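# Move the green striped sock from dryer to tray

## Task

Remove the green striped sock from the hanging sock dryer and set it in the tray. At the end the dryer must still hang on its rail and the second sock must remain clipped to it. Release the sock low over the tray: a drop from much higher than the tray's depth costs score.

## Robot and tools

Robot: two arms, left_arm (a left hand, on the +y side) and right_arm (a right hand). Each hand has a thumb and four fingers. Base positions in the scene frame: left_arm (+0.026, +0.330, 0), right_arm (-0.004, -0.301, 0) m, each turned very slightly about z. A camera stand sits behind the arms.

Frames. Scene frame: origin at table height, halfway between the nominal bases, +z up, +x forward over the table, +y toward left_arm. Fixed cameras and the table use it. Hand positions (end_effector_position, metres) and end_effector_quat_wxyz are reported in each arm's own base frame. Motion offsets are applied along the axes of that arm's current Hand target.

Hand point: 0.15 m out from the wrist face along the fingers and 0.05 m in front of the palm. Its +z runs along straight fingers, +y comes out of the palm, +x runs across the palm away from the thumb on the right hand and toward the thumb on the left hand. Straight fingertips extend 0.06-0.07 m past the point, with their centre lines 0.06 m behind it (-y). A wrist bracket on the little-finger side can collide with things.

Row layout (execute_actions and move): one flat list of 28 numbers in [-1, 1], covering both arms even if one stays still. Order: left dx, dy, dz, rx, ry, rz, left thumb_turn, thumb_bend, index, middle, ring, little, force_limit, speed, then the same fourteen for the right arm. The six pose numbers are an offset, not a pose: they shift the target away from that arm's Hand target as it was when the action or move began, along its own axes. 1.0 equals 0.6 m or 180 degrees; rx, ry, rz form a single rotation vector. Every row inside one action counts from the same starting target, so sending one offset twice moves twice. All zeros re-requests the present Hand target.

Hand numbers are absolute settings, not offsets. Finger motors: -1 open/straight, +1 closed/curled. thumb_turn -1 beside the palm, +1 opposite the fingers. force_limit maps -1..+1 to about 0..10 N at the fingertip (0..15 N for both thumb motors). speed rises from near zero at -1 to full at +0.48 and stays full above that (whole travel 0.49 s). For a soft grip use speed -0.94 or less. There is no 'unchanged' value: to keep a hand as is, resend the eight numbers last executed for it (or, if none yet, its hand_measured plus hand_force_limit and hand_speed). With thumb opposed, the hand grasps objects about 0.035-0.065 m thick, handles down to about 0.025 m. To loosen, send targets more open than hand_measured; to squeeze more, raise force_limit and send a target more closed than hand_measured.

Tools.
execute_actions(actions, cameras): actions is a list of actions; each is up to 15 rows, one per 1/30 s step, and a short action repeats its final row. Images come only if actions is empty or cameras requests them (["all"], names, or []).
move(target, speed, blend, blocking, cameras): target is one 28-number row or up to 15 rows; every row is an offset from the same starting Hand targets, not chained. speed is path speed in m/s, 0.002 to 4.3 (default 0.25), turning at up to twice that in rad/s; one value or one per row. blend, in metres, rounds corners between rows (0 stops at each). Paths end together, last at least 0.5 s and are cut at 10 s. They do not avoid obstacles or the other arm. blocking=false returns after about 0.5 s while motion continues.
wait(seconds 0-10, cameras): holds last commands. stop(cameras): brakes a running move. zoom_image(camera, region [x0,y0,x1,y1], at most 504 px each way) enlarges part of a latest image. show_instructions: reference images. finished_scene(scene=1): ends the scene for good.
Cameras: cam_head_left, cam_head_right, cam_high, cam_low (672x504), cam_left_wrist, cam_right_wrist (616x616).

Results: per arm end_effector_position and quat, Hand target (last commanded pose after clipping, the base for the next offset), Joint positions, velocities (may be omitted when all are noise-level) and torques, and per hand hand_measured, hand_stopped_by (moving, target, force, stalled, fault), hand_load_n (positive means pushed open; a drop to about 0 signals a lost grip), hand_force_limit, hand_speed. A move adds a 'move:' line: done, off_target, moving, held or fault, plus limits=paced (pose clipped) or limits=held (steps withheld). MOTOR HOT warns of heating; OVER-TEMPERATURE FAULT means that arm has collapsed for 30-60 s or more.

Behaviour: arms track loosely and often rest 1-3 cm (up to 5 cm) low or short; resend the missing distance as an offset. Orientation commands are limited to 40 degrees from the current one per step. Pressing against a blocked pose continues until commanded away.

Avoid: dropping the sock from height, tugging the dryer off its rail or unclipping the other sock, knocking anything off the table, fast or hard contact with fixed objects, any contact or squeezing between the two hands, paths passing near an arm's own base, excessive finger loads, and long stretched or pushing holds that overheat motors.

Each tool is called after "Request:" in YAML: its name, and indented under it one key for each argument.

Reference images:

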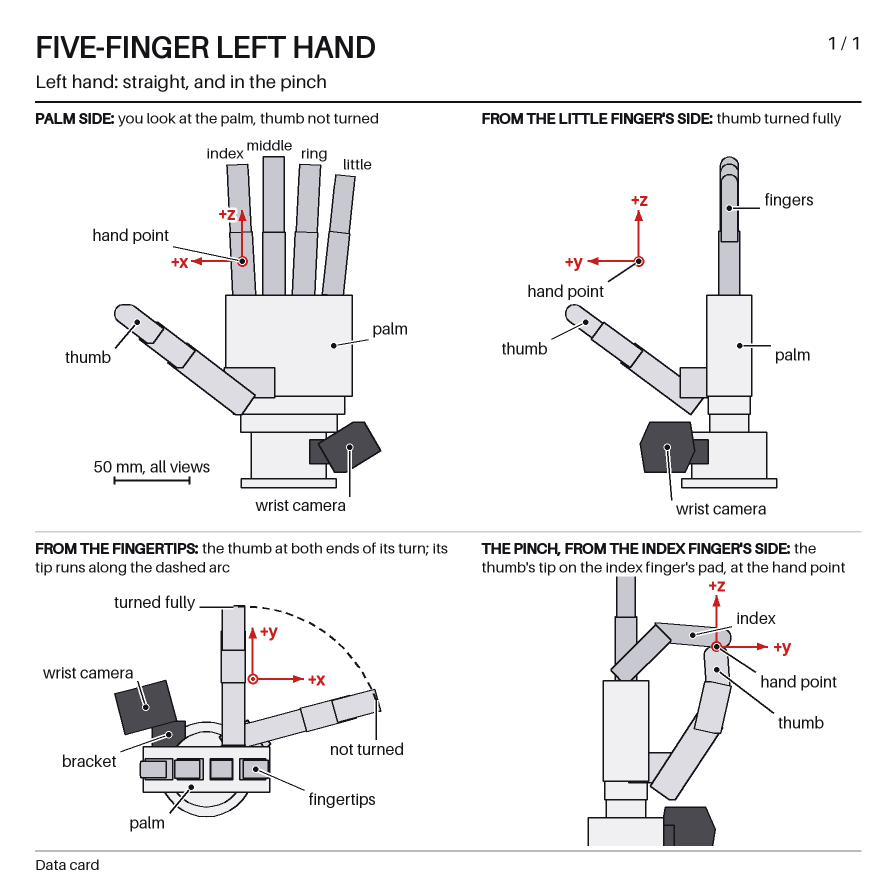

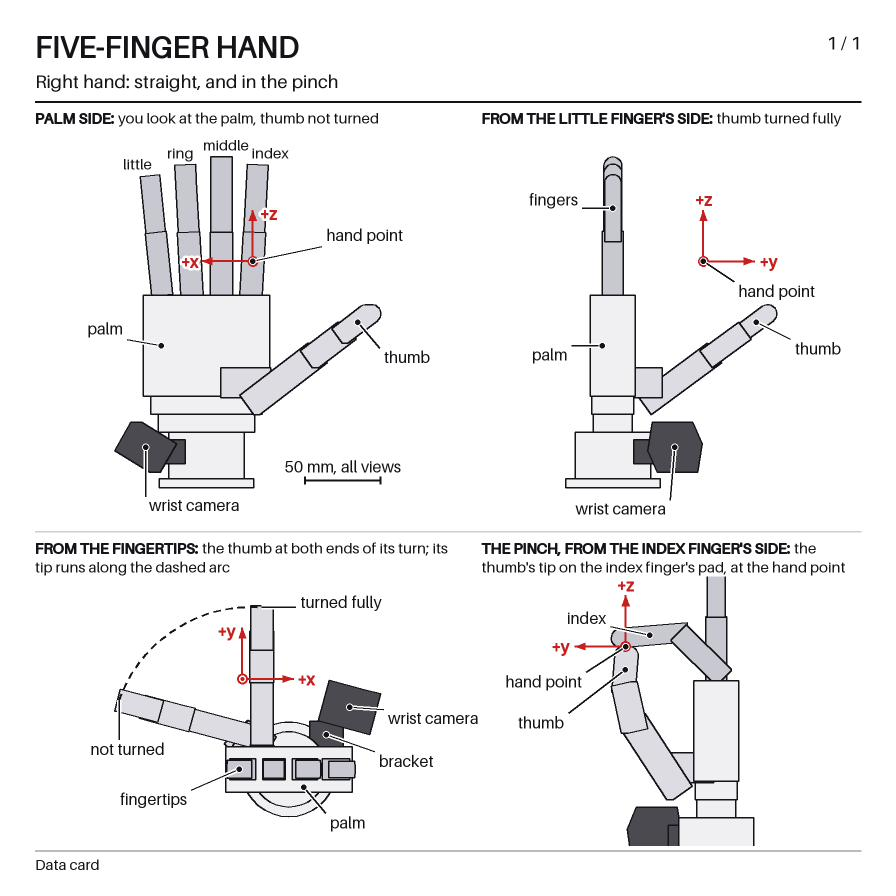

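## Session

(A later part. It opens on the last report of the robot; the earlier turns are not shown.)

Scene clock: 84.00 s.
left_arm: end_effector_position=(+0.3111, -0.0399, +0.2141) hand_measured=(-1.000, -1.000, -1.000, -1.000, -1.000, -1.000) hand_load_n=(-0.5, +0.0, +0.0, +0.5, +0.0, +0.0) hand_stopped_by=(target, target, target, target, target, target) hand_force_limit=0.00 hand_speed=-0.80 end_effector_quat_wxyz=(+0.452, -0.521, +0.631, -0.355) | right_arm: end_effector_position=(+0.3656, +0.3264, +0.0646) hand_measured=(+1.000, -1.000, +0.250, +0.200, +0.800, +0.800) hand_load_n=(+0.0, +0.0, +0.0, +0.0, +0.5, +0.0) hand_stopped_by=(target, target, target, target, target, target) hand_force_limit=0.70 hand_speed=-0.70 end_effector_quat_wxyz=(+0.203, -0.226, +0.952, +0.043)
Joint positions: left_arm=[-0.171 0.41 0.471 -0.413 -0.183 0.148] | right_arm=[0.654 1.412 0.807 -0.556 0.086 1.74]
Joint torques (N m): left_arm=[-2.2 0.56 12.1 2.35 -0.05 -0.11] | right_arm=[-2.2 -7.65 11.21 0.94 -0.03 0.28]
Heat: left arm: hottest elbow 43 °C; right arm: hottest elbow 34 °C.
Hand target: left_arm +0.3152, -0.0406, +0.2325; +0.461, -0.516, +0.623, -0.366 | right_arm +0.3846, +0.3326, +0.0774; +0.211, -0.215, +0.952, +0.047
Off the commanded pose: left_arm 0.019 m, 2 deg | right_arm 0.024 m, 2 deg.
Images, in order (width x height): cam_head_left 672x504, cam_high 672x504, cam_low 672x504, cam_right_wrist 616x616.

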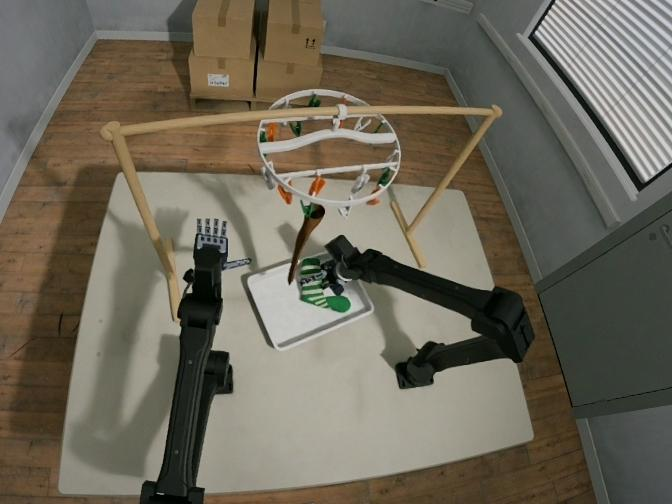

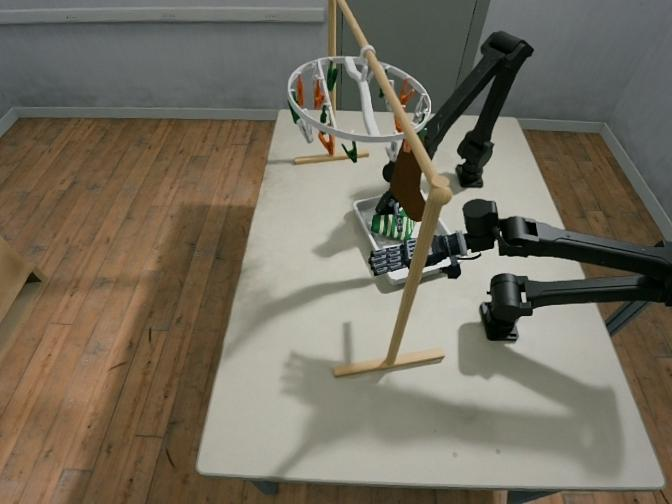

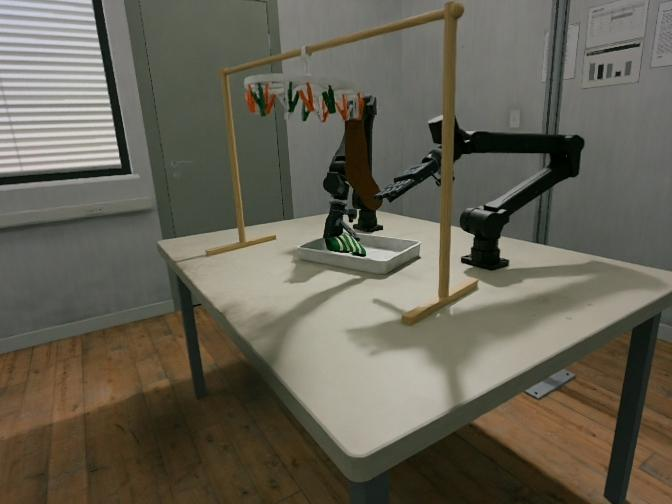

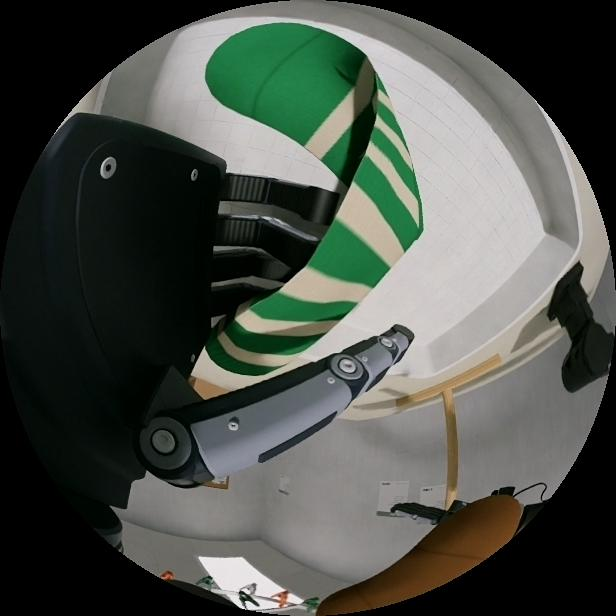

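Request:
move:
  target:
    - [0,0,0,0,0,0,-1,-1,-1,-1,-1,-1,0,-0.8,-0.046,-0.0075,-0.107,0,0,0,1,-1,0.25,0.2,0.8,0.8,0.7,-0.7]
    - [0,0,0,0,0,0,-1,-1,-1,-1,-1,-1,0,-0.8,0.108,-0.205,-0.215,0,0,0,1,-1,0.25,0.2,0.8,0.8,0.7,-0.7]
  speed: [0.06,0.15]
  blend: 0.01
  cameras: ["cam_head_left","cam_low","cam_high","cam_head_right"]

Request:
zoom_image:
  camera: "cam_head_left"
  region: [230, 70, 430, 350]

Request:
zoom_image:
  camera: "cam_low"
  region: [220, 40, 450, 290]

Scene clock: 88.03 s.
left_arm: end_effector_position=(+0.3111, -0.0399, +0.2141) hand_measured=(-1.000, -1.000, -1.000, -1.000, -1.000, -1.000) hand_load_n=(+0.0, +0.0, +0.0, +0.0, +0.0, +0.0) hand_stopped_by=(target, target, target, target, target, target) hand_force_limit=0.00 hand_speed=-0.80 end_effector_quat_wxyz=(+0.452, -0.521, +0.631, -0.355) | right_arm: end_effector_position=(+0.3414, +0.1796, +0.1747) hand_measured=(+1.000, -1.000, +0.250, +0.200, +0.800, +0.800) hand_load_n=(+0.0, +0.0, +0.0, +0.0, +0.0, +0.0) hand_stopped_by=(target, target, target, target, target, target) hand_force_limit=0.70 hand_speed=-0.70 end_effector_quat_wxyz=(+0.221, -0.215, +0.950, +0.050)
Joint positions: left_arm=[-0.171 0.41 0.471 -0.413 -0.183 0.148] | right_arm=[0.283 0.988 0.771 -0.901 -0.07 1.425]
Joint torques (N m): left_arm=[-2.2 0.56 12.1 2.35 -0.05 -0.11] | right_arm=[-2.14 -4.6 7.36 0.99 -0.15 0.1]
Heat: left arm: hottest elbow 43 °C; right arm: hottest elbow 34 °C.
Hand target: left_arm +0.3152, -0.0406, +0.2325; +0.461, -0.516, +0.623, -0.366 | right_arm +0.3349, +0.1731, +0.1670; +0.211, -0.215, +0.952, +0.047
Off the commanded pose: left_arm 0.019 m, 2 deg | right_arm 0.012 m, 1 deg.
move: off_target (left_arm, right_arm)
Images, in order (width x height): cam_head_left 672x504, cam_head_right 672x504, cam_high 672x504, cam_low 672x504.

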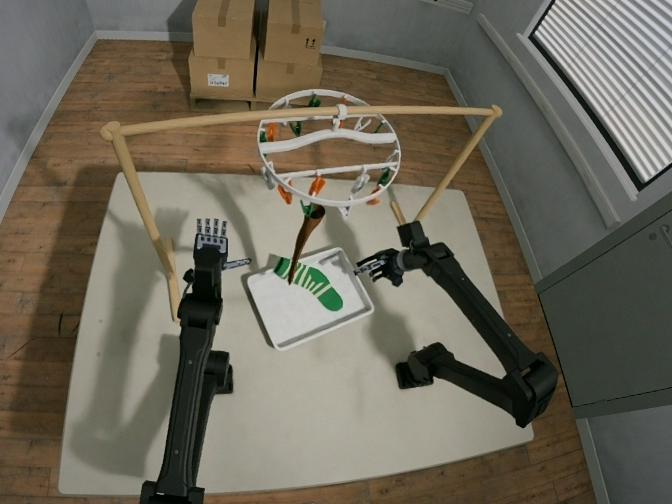

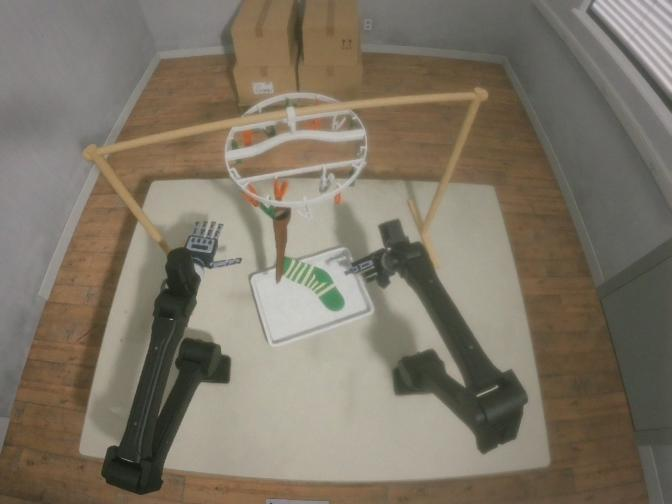

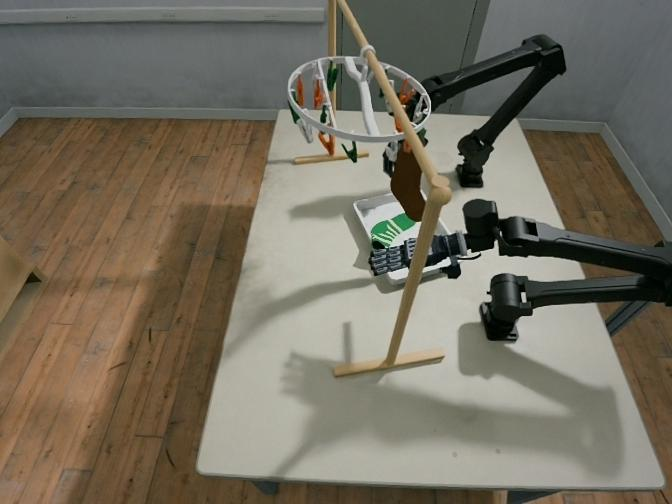

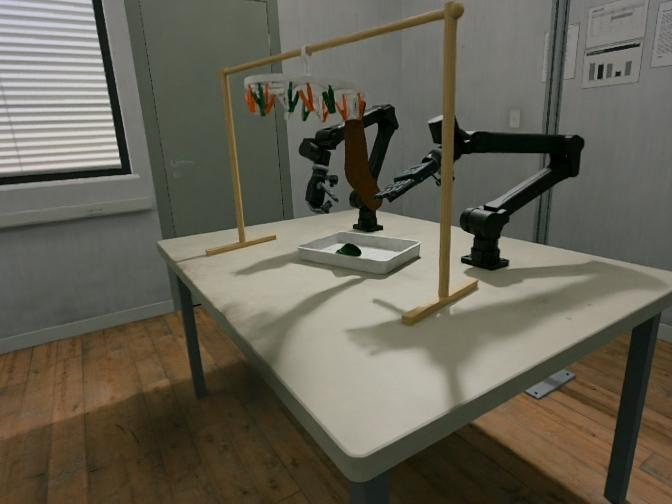

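Scaled by 1.800 from the camera's 672x504 image, which has a finer 960x720 frame.

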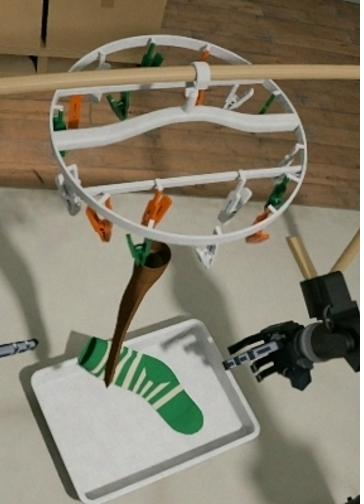

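Scaled by 2.016 from the camera's 672x504 image, which has a finer 960x720 frame.

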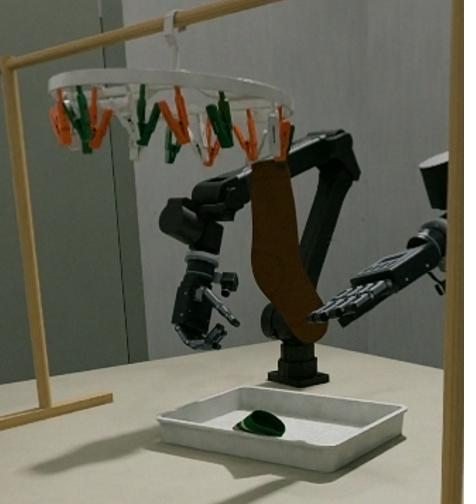

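Request:
zoom_image:
  camera: "cam_head_left"
  region: [240, 230, 380, 350]

Request:
zoom_image:
  camera: "cam_low"
  region: [290, 220, 430, 290]

Request:
zoom_image:
  camera: "cam_high"
  region: [340, 170, 470, 290]

Scaled by 3.600 from the camera's 672x504 image, which has a finer 960x720 frame.

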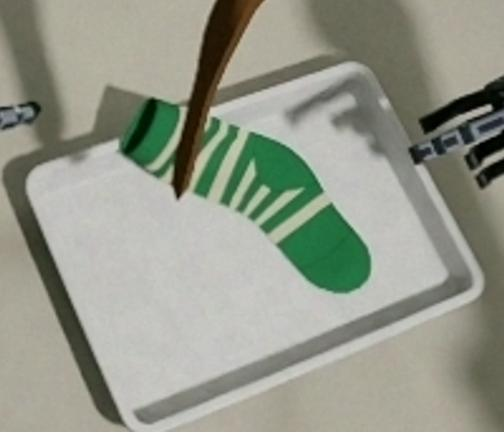

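Scaled by 3.600 from the camera's 672x504 image, which has a finer 960x720 frame.

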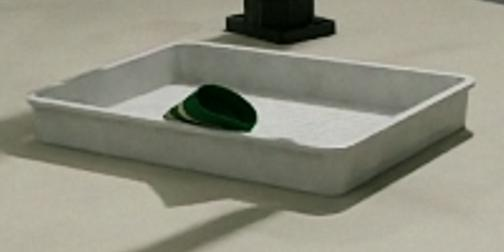

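Scaled by 3.877 from the camera's 672x504 image, which has a finer 960x720 frame.

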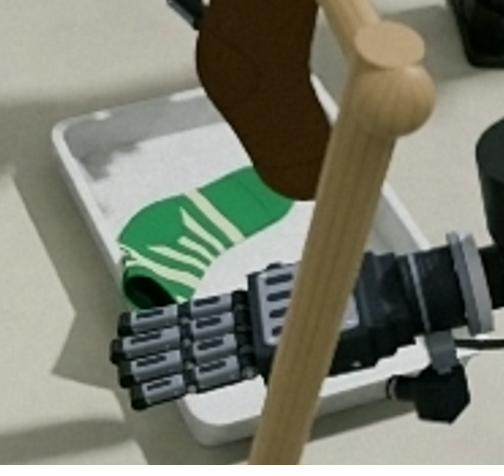

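Request:
zoom_image:
  camera: "cam_low"
  region: [320, 235, 380, 270]

Request:
zoom_image:
  camera: "cam_head_left"
  region: [260, 245, 310, 290]

Request:
zoom_image:
  camera: "cam_head_right"
  region: [245, 240, 385, 350]

Request:
wait:
  seconds: 0.5
  cameras: ["cam_right_wrist","cam_left_wrist","cam_low"]

Request:
zoom_image:
  camera: "cam_left_wrist"
  region: [180, 350, 380, 540]

Scaled by 8.400 from the camera's 672x504 image, which has a finer 960x720 frame.

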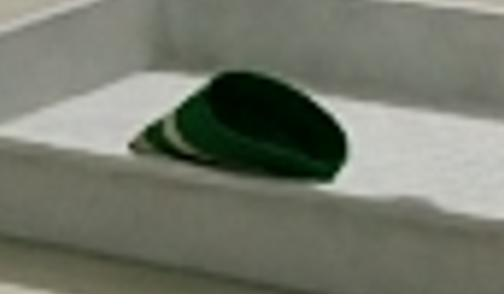

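Scaled by 10.080 from the camera's 672x504 image, which has a finer 960x720 frame.

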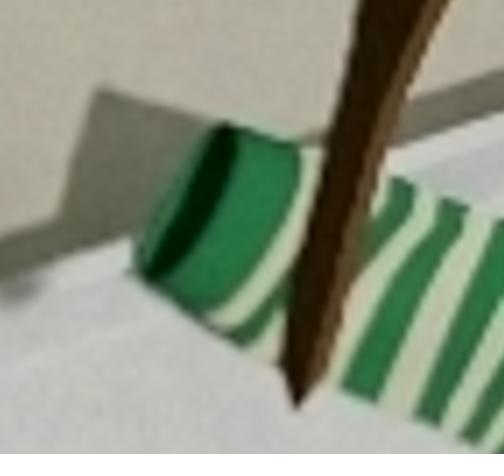

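Scaled by 3.600 from the camera's 672x504 image, which has a finer 960x720 frame.

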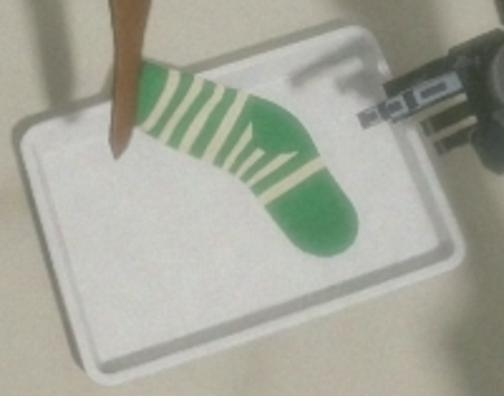

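Scene clock: 89.80 s.
left_arm: end_effector_position=(+0.3111, -0.0399, +0.2141) hand_measured=(-1.000, -1.000, -1.000, -1.000, -1.000, -1.000) hand_load_n=(+0.0, +0.0, +0.0, +0.0, +0.0, +0.0) hand_stopped_by=(target, target, target, target, target, target) hand_force_limit=0.00 hand_speed=-0.80 end_effector_quat_wxyz=(+0.452, -0.521, +0.631, -0.355) | right_arm: end_effector_position=(+0.3414, +0.1796, +0.1747) hand_measured=(+1.000, -1.000, +0.250, +0.200, +0.800, +0.800) hand_load_n=(+0.0, +0.0, +0.0, +0.0, +0.0, +0.0) hand_stopped_by=(target, target, target, target, target, target) hand_force_limit=0.70 hand_speed=-0.70 end_effector_quat_wxyz=(+0.221, -0.215, +0.950, +0.049)
Joint positions: left_arm=[-0.171 0.41 0.471 -0.413 -0.183 0.148] | right_arm=[0.283 0.988 0.771 -0.901 -0.07 1.424]
Joint torques (N m): left_arm=[-2.2 0.5 12.1 2.33 -0.05 -0.11] | right_arm=[-2.08 -4.6 7.36 0.99 -0.14 0.09]
Heat: left arm: hottest elbow 43 °C; right arm: hottest elbow 34 °C.
Hand target: left_arm +0.3152, -0.0406, +0.2325; +0.461, -0.516, +0.623, -0.366 | right_arm +0.3349, +0.1731, +0.1670; +0.211, -0.215, +0.952, +0.047
Off the commanded pose: left_arm 0.019 m, 2 deg | right_arm 0.012 m, 1 deg.
wait: 0.50 s; at rest from the start
Images, in order (width x height): cam_low 672x504, cam_left_wrist 616x616, cam_right_wrist 616x616.

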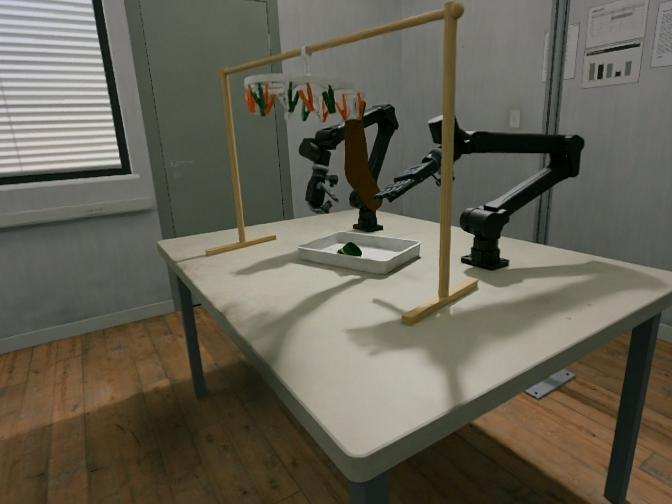

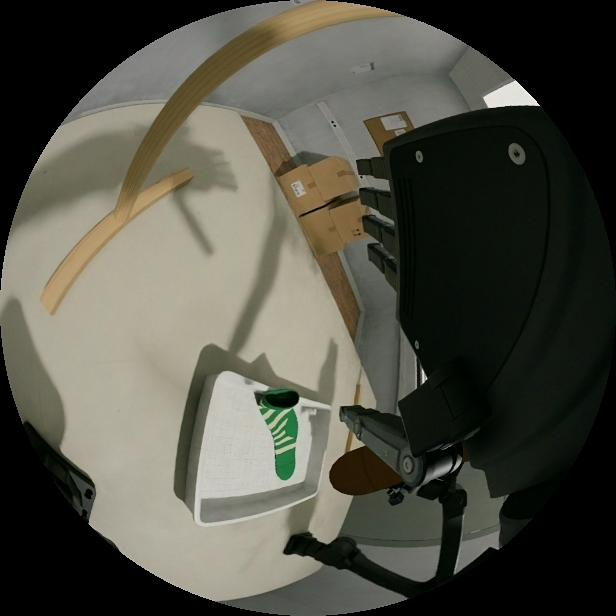

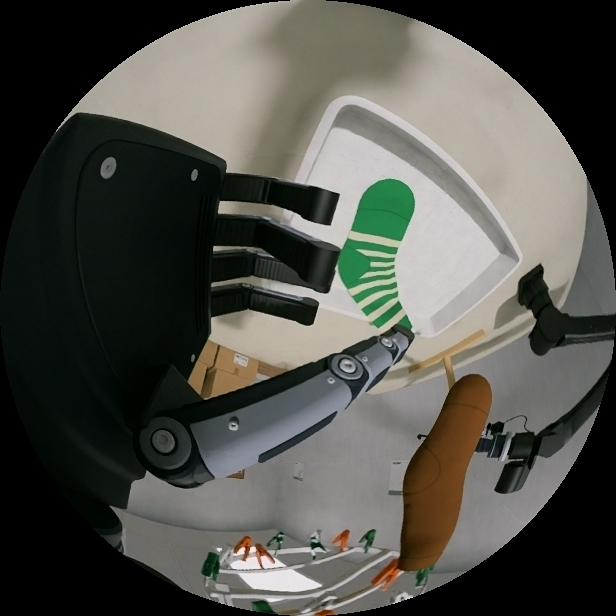

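Scaled by 2.520 from the camera's 616x616 image, which has a finer 880x880 frame.

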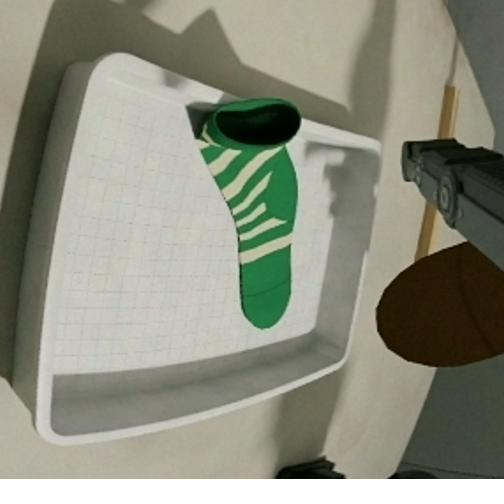

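Request:
move:
  target: [0,0,0,0,0,0,-1,-1,-1,-1,-1,-1,0,-0.8,0.034,0.265,-0.035,-0.0767,0.1243,-0.3445,1,-1,-1,-1,-1,-1,0.0,0]
  speed: 0.15
  cameras: ["all"]

Request:
zoom_image:
  camera: "cam_head_left"
  region: [230, 190, 410, 350]

Request:
zoom_image:
  camera: "cam_low"
  region: [270, 100, 450, 290]

Scene clock: 97.97 s.
left_arm: end_effector_position=(+0.3111, -0.0399, +0.2141) hand_measured=(-1.000, -1.000, -1.000, -1.000, -1.000, -1.000) hand_load_n=(-0.5, +0.0, +0.0, +0.0, +0.0, +0.0) hand_stopped_by=(target, target, target, target, target, target) hand_force_limit=0.00 hand_speed=-0.80 end_effector_quat_wxyz=(+0.452, -0.521, +0.631, -0.355) | right_arm: end_effector_position=(+0.2341, +0.2933, +0.1654) hand_measured=(+1.000, -1.000, -1.000, -1.000, -1.000, -1.000) hand_load_n=(+0.0, +0.0, +0.0, +0.0, +0.0, +0.0) hand_stopped_by=(target, target, target, target, target, target) hand_force_limit=0.00 hand_speed=0.00 end_effector_quat_wxyz=(+0.011, +0.689, -0.724, -0.002)
Joint positions: left_arm=[-0.171 0.41 0.471 -0.413 -0.183 0.148] | right_arm=[0.725 1.399 1.181 -1.375 -0.004 0.774]
Joint torques (N m): left_arm=[-2.26 0.56 12.1 2.33 -0.05 -0.11] | right_arm=[-0.21 -8.18 12.03 0.1 0.14 0.05]
Heat: left arm: hottest elbow 44 °C; right arm: hottest elbow 34 °C.
Hand target: left_arm +0.3152, -0.0406, +0.2325; +0.461, -0.516, +0.623, -0.366 | right_arm +0.2421, +0.3050, +0.1775; +0.000, +0.698, -0.716, +0.000
Off the commanded pose: left_arm 0.019 m, 2 deg | right_arm 0.018 m, 2 deg.
move: off_target (left_arm, right_arm)

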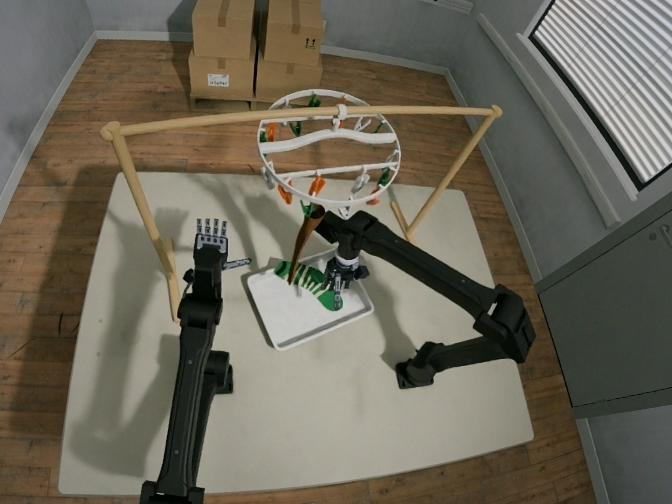

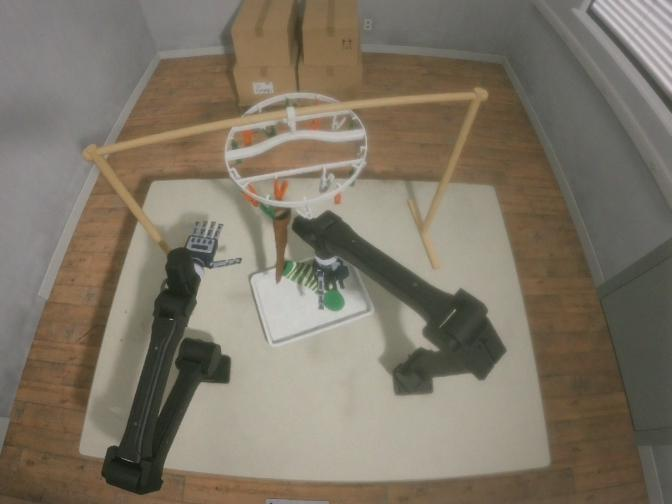

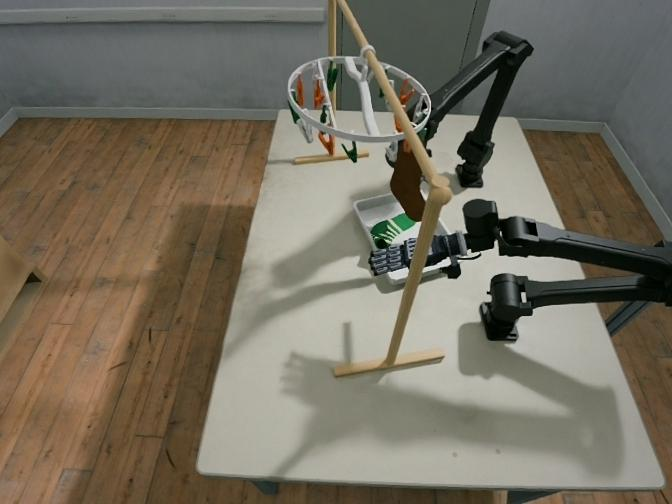

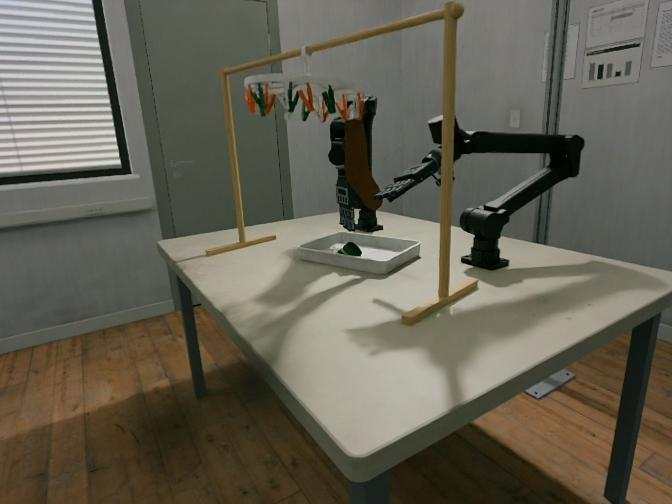

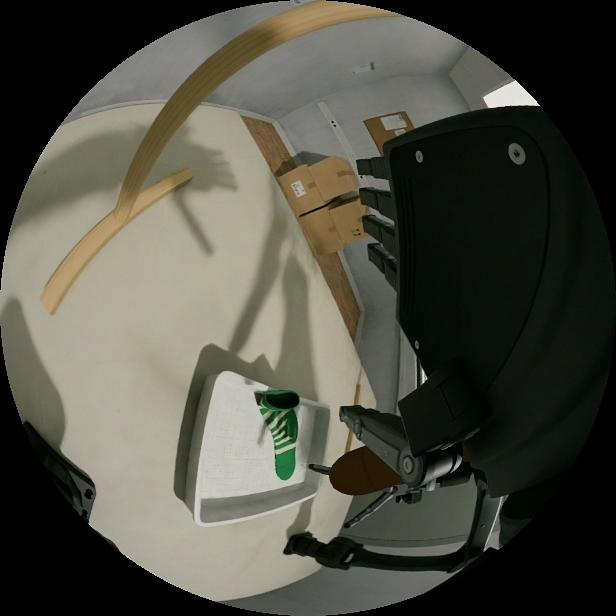

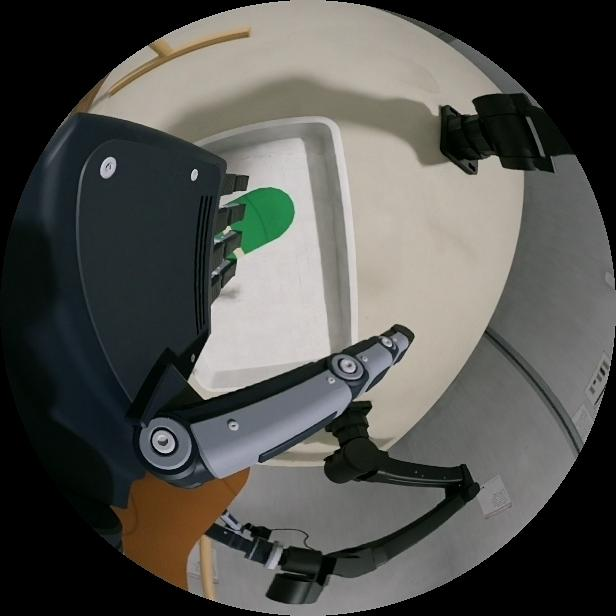

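Scaled by 2.800 from the camera's 672x504 image, which has a finer 960x720 frame.

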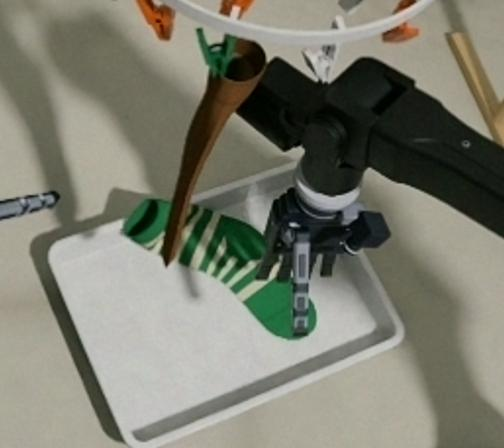

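Scaled by 2.653 from the camera's 672x504 image, which has a finer 960x720 frame.

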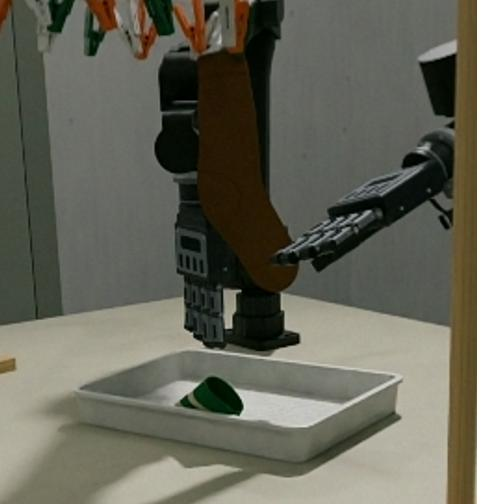

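Request:
move:
  target: [0,0,0,0,0,0,-1,-1,-1,-1,-1,-1,0,-0.8,-0.017,0,0.117,0,0,0,1,-1,-1,-1,-1,-1,0.0,0]
  speed: 0.08
  cameras: ["cam_head_left","cam_low","cam_right_wrist"]

Request:
zoom_image:
  camera: "cam_head_left"
  region: [230, 190, 410, 350]

Request:
zoom_image:
  camera: "cam_low"
  region: [270, 100, 450, 290]

Scene clock: 99.97 s.
left_arm: end_effector_position=(+0.3111, -0.0399, +0.2141) hand_measured=(-1.000, -1.000, -1.000, -1.000, -1.000, -1.000) hand_load_n=(+0.0, +0.0, +0.0, +0.0, +0.0, +0.0) hand_stopped_by=(target, target, target, target, target, target) hand_force_limit=0.00 hand_speed=-0.80 end_effector_quat_wxyz=(+0.452, -0.521, +0.631, -0.355) | right_arm: end_effector_position=(+0.2472, +0.3128, +0.1173) hand_measured=(+1.000, -1.000, -1.000, -1.000, -1.000, -1.000) hand_load_n=(+0.0, +0.0, +0.0, +0.0, +0.0, +0.0) hand_stopped_by=(target, target, target, target, target, target) hand_force_limit=0.00 hand_speed=0.00 end_effector_quat_wxyz=(-0.007, +0.695, -0.719, -0.001)
Joint positions: left_arm=[-0.171 0.41 0.471 -0.413 -0.183 0.148] | right_arm=[0.74 1.471 1.128 -1.214 -0.003 0.774]
Joint torques (N m): left_arm=[-2.2 0.56 12.1 2.35 -0.05 -0.11] | right_arm=[0.03 -9.11 6.63 1.05 0.14 0.22]
Heat: left arm: hottest elbow 44 °C; right arm: hottest elbow 34 °C.
Hand target: left_arm +0.3152, -0.0406, +0.2325; +0.461, -0.516, +0.623, -0.366 | right_arm +0.2423, +0.3152, +0.1073; +0.000, +0.698, -0.716, +0.000
Off the commanded pose: left_arm 0.019 m, 2 deg | right_arm 0.011 m, 1 deg.
move: off_target (left_arm, right_arm)
Images, in order (width x height): cam_head_left 672x504, cam_low 672x504, cam_right_wrist 616x616.

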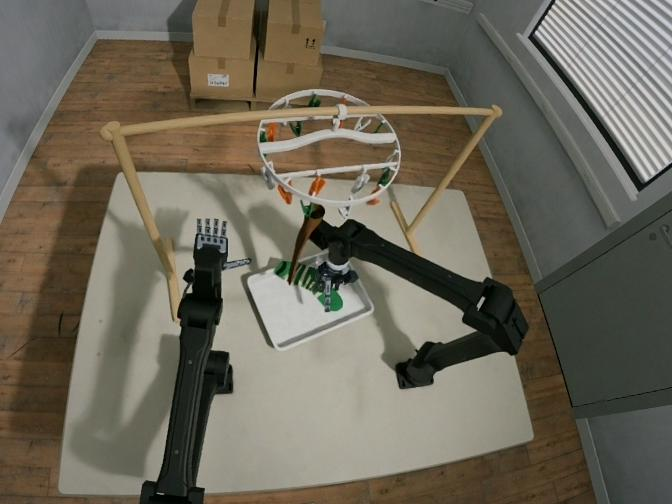

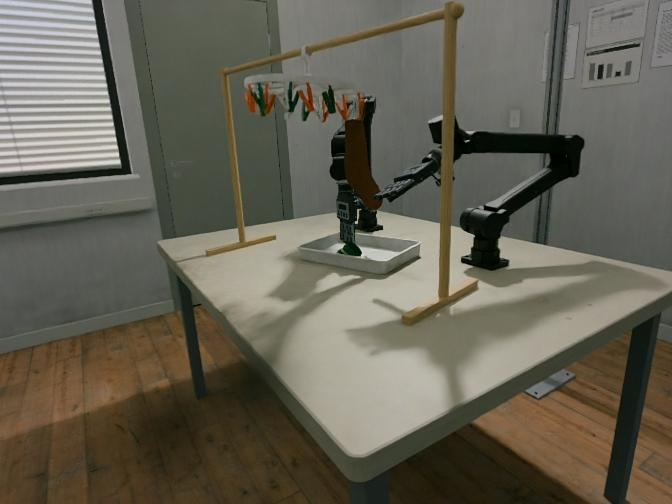

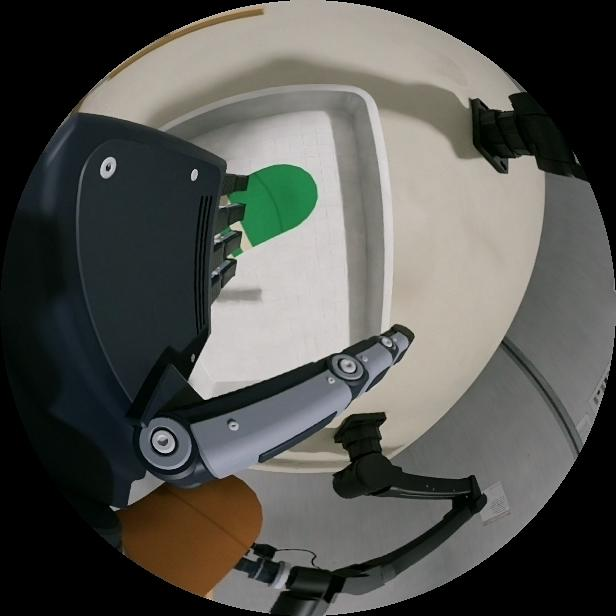

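Scaled by 2.800 from the camera's 672x504 image, which has a finer 960x720 frame.

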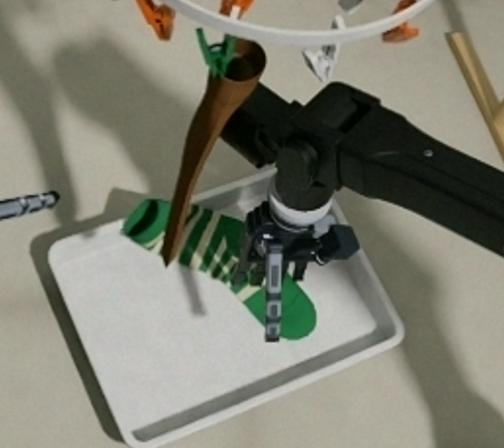

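Scaled by 2.653 from the camera's 672x504 image, which has a finer 960x720 frame.

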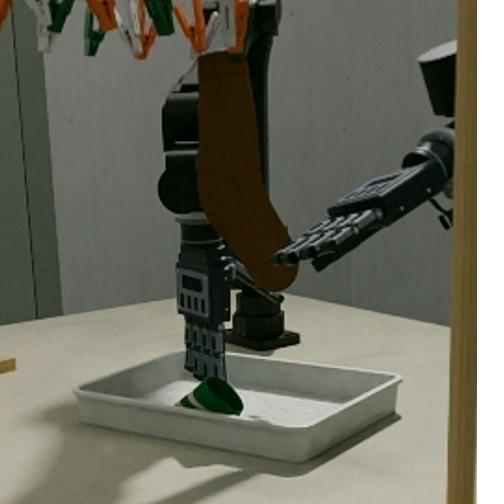

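Request:
move:
  target: [0,0,0,0,0,0,-1,-1,-1,-1,-1,-1,0,-0.8,0.008,0,0.05,0,0,0,1,-1,-1,-1,-1,-1,0.0,0]
  speed: 0.05
  cameras: ["cam_head_left","cam_low","cam_right_wrist"]

Request:
zoom_image:
  camera: "cam_head_left"
  region: [230, 190, 410, 350]

Request:
zoom_image:
  camera: "cam_low"
  region: [270, 100, 450, 290]

Scene clock: 101.37 s.
left_arm: end_effector_position=(+0.3111, -0.0399, +0.2141) hand_measured=(-1.000, -1.000, -1.000, -1.000, -1.000, -1.000) hand_load_n=(+0.0, +0.5, +0.0, +0.0, +0.0, +0.0) hand_stopped_by=(target, target, target, target, target, target) hand_force_limit=0.00 hand_speed=-0.80 end_effector_quat_wxyz=(+0.452, -0.521, +0.631, -0.355) | right_arm: end_effector_position=(+0.2453, +0.3111, +0.0901) hand_measured=(+1.000, -1.000, -1.000, -1.000, -1.000, -1.000) hand_load_n=(+0.0, +0.0, +0.0, -0.5, +0.0, +0.0) hand_stopped_by=(target, target, target, target, target, target) hand_force_limit=0.00 hand_speed=0.00 end_effector_quat_wxyz=(-0.008, +0.695, -0.719, -0.001)
Joint positions: left_arm=[-0.171 0.41 0.471 -0.413 -0.183 0.148] | right_arm=[0.74 1.491 1.073 -1.137 -0.003 0.774]
Joint torques (N m): left_arm=[-2.26 0.5 12.1 2.33 -0.05 -0.11] | right_arm=[-0.56 -8.35 5.97 1.48 0.13 0.15]
Heat: left arm: hottest elbow 44 °C; right arm: hottest elbow 34 °C.
Hand target: left_arm +0.3152, -0.0406, +0.2325; +0.461, -0.516, +0.623, -0.366 | right_arm +0.2421, +0.3104, +0.0772; +0.000, +0.698, -0.716, +0.000
Off the commanded pose: left_arm 0.019 m, 2 deg | right_arm 0.013 m, 1 deg.
move: off_target (left_arm, right_arm)
Images, in order (width x height): cam_head_left 672x504, cam_low 672x504, cam_right_wrist 616x616.

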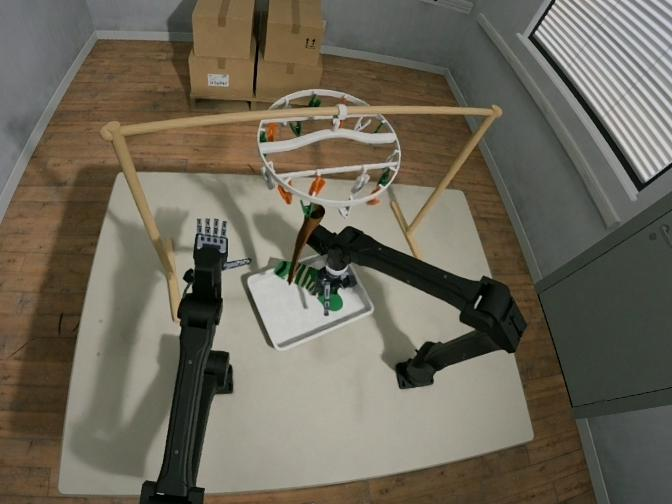

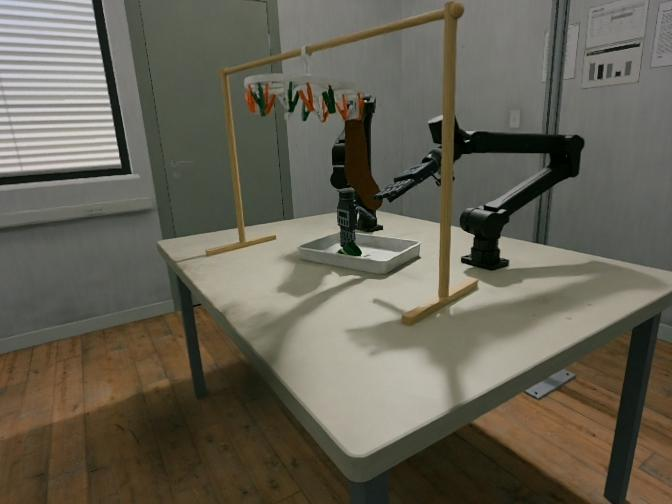

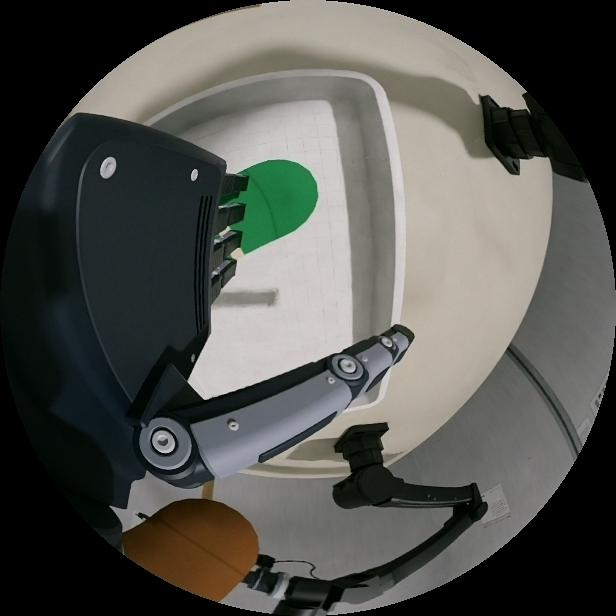

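Scaled by 2.800 from the camera's 672x504 image, which has a finer 960x720 frame.

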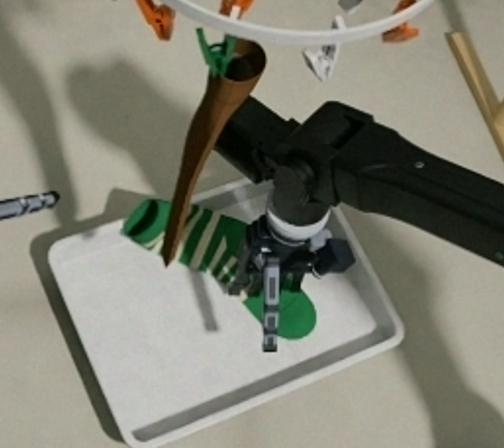

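Scaled by 2.653 from the camera's 672x504 image, which has a finer 960x720 frame.

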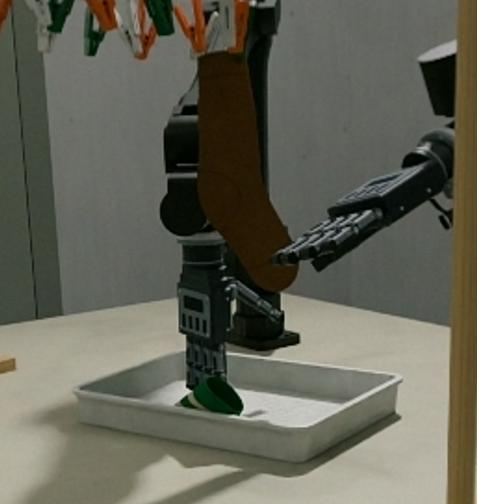

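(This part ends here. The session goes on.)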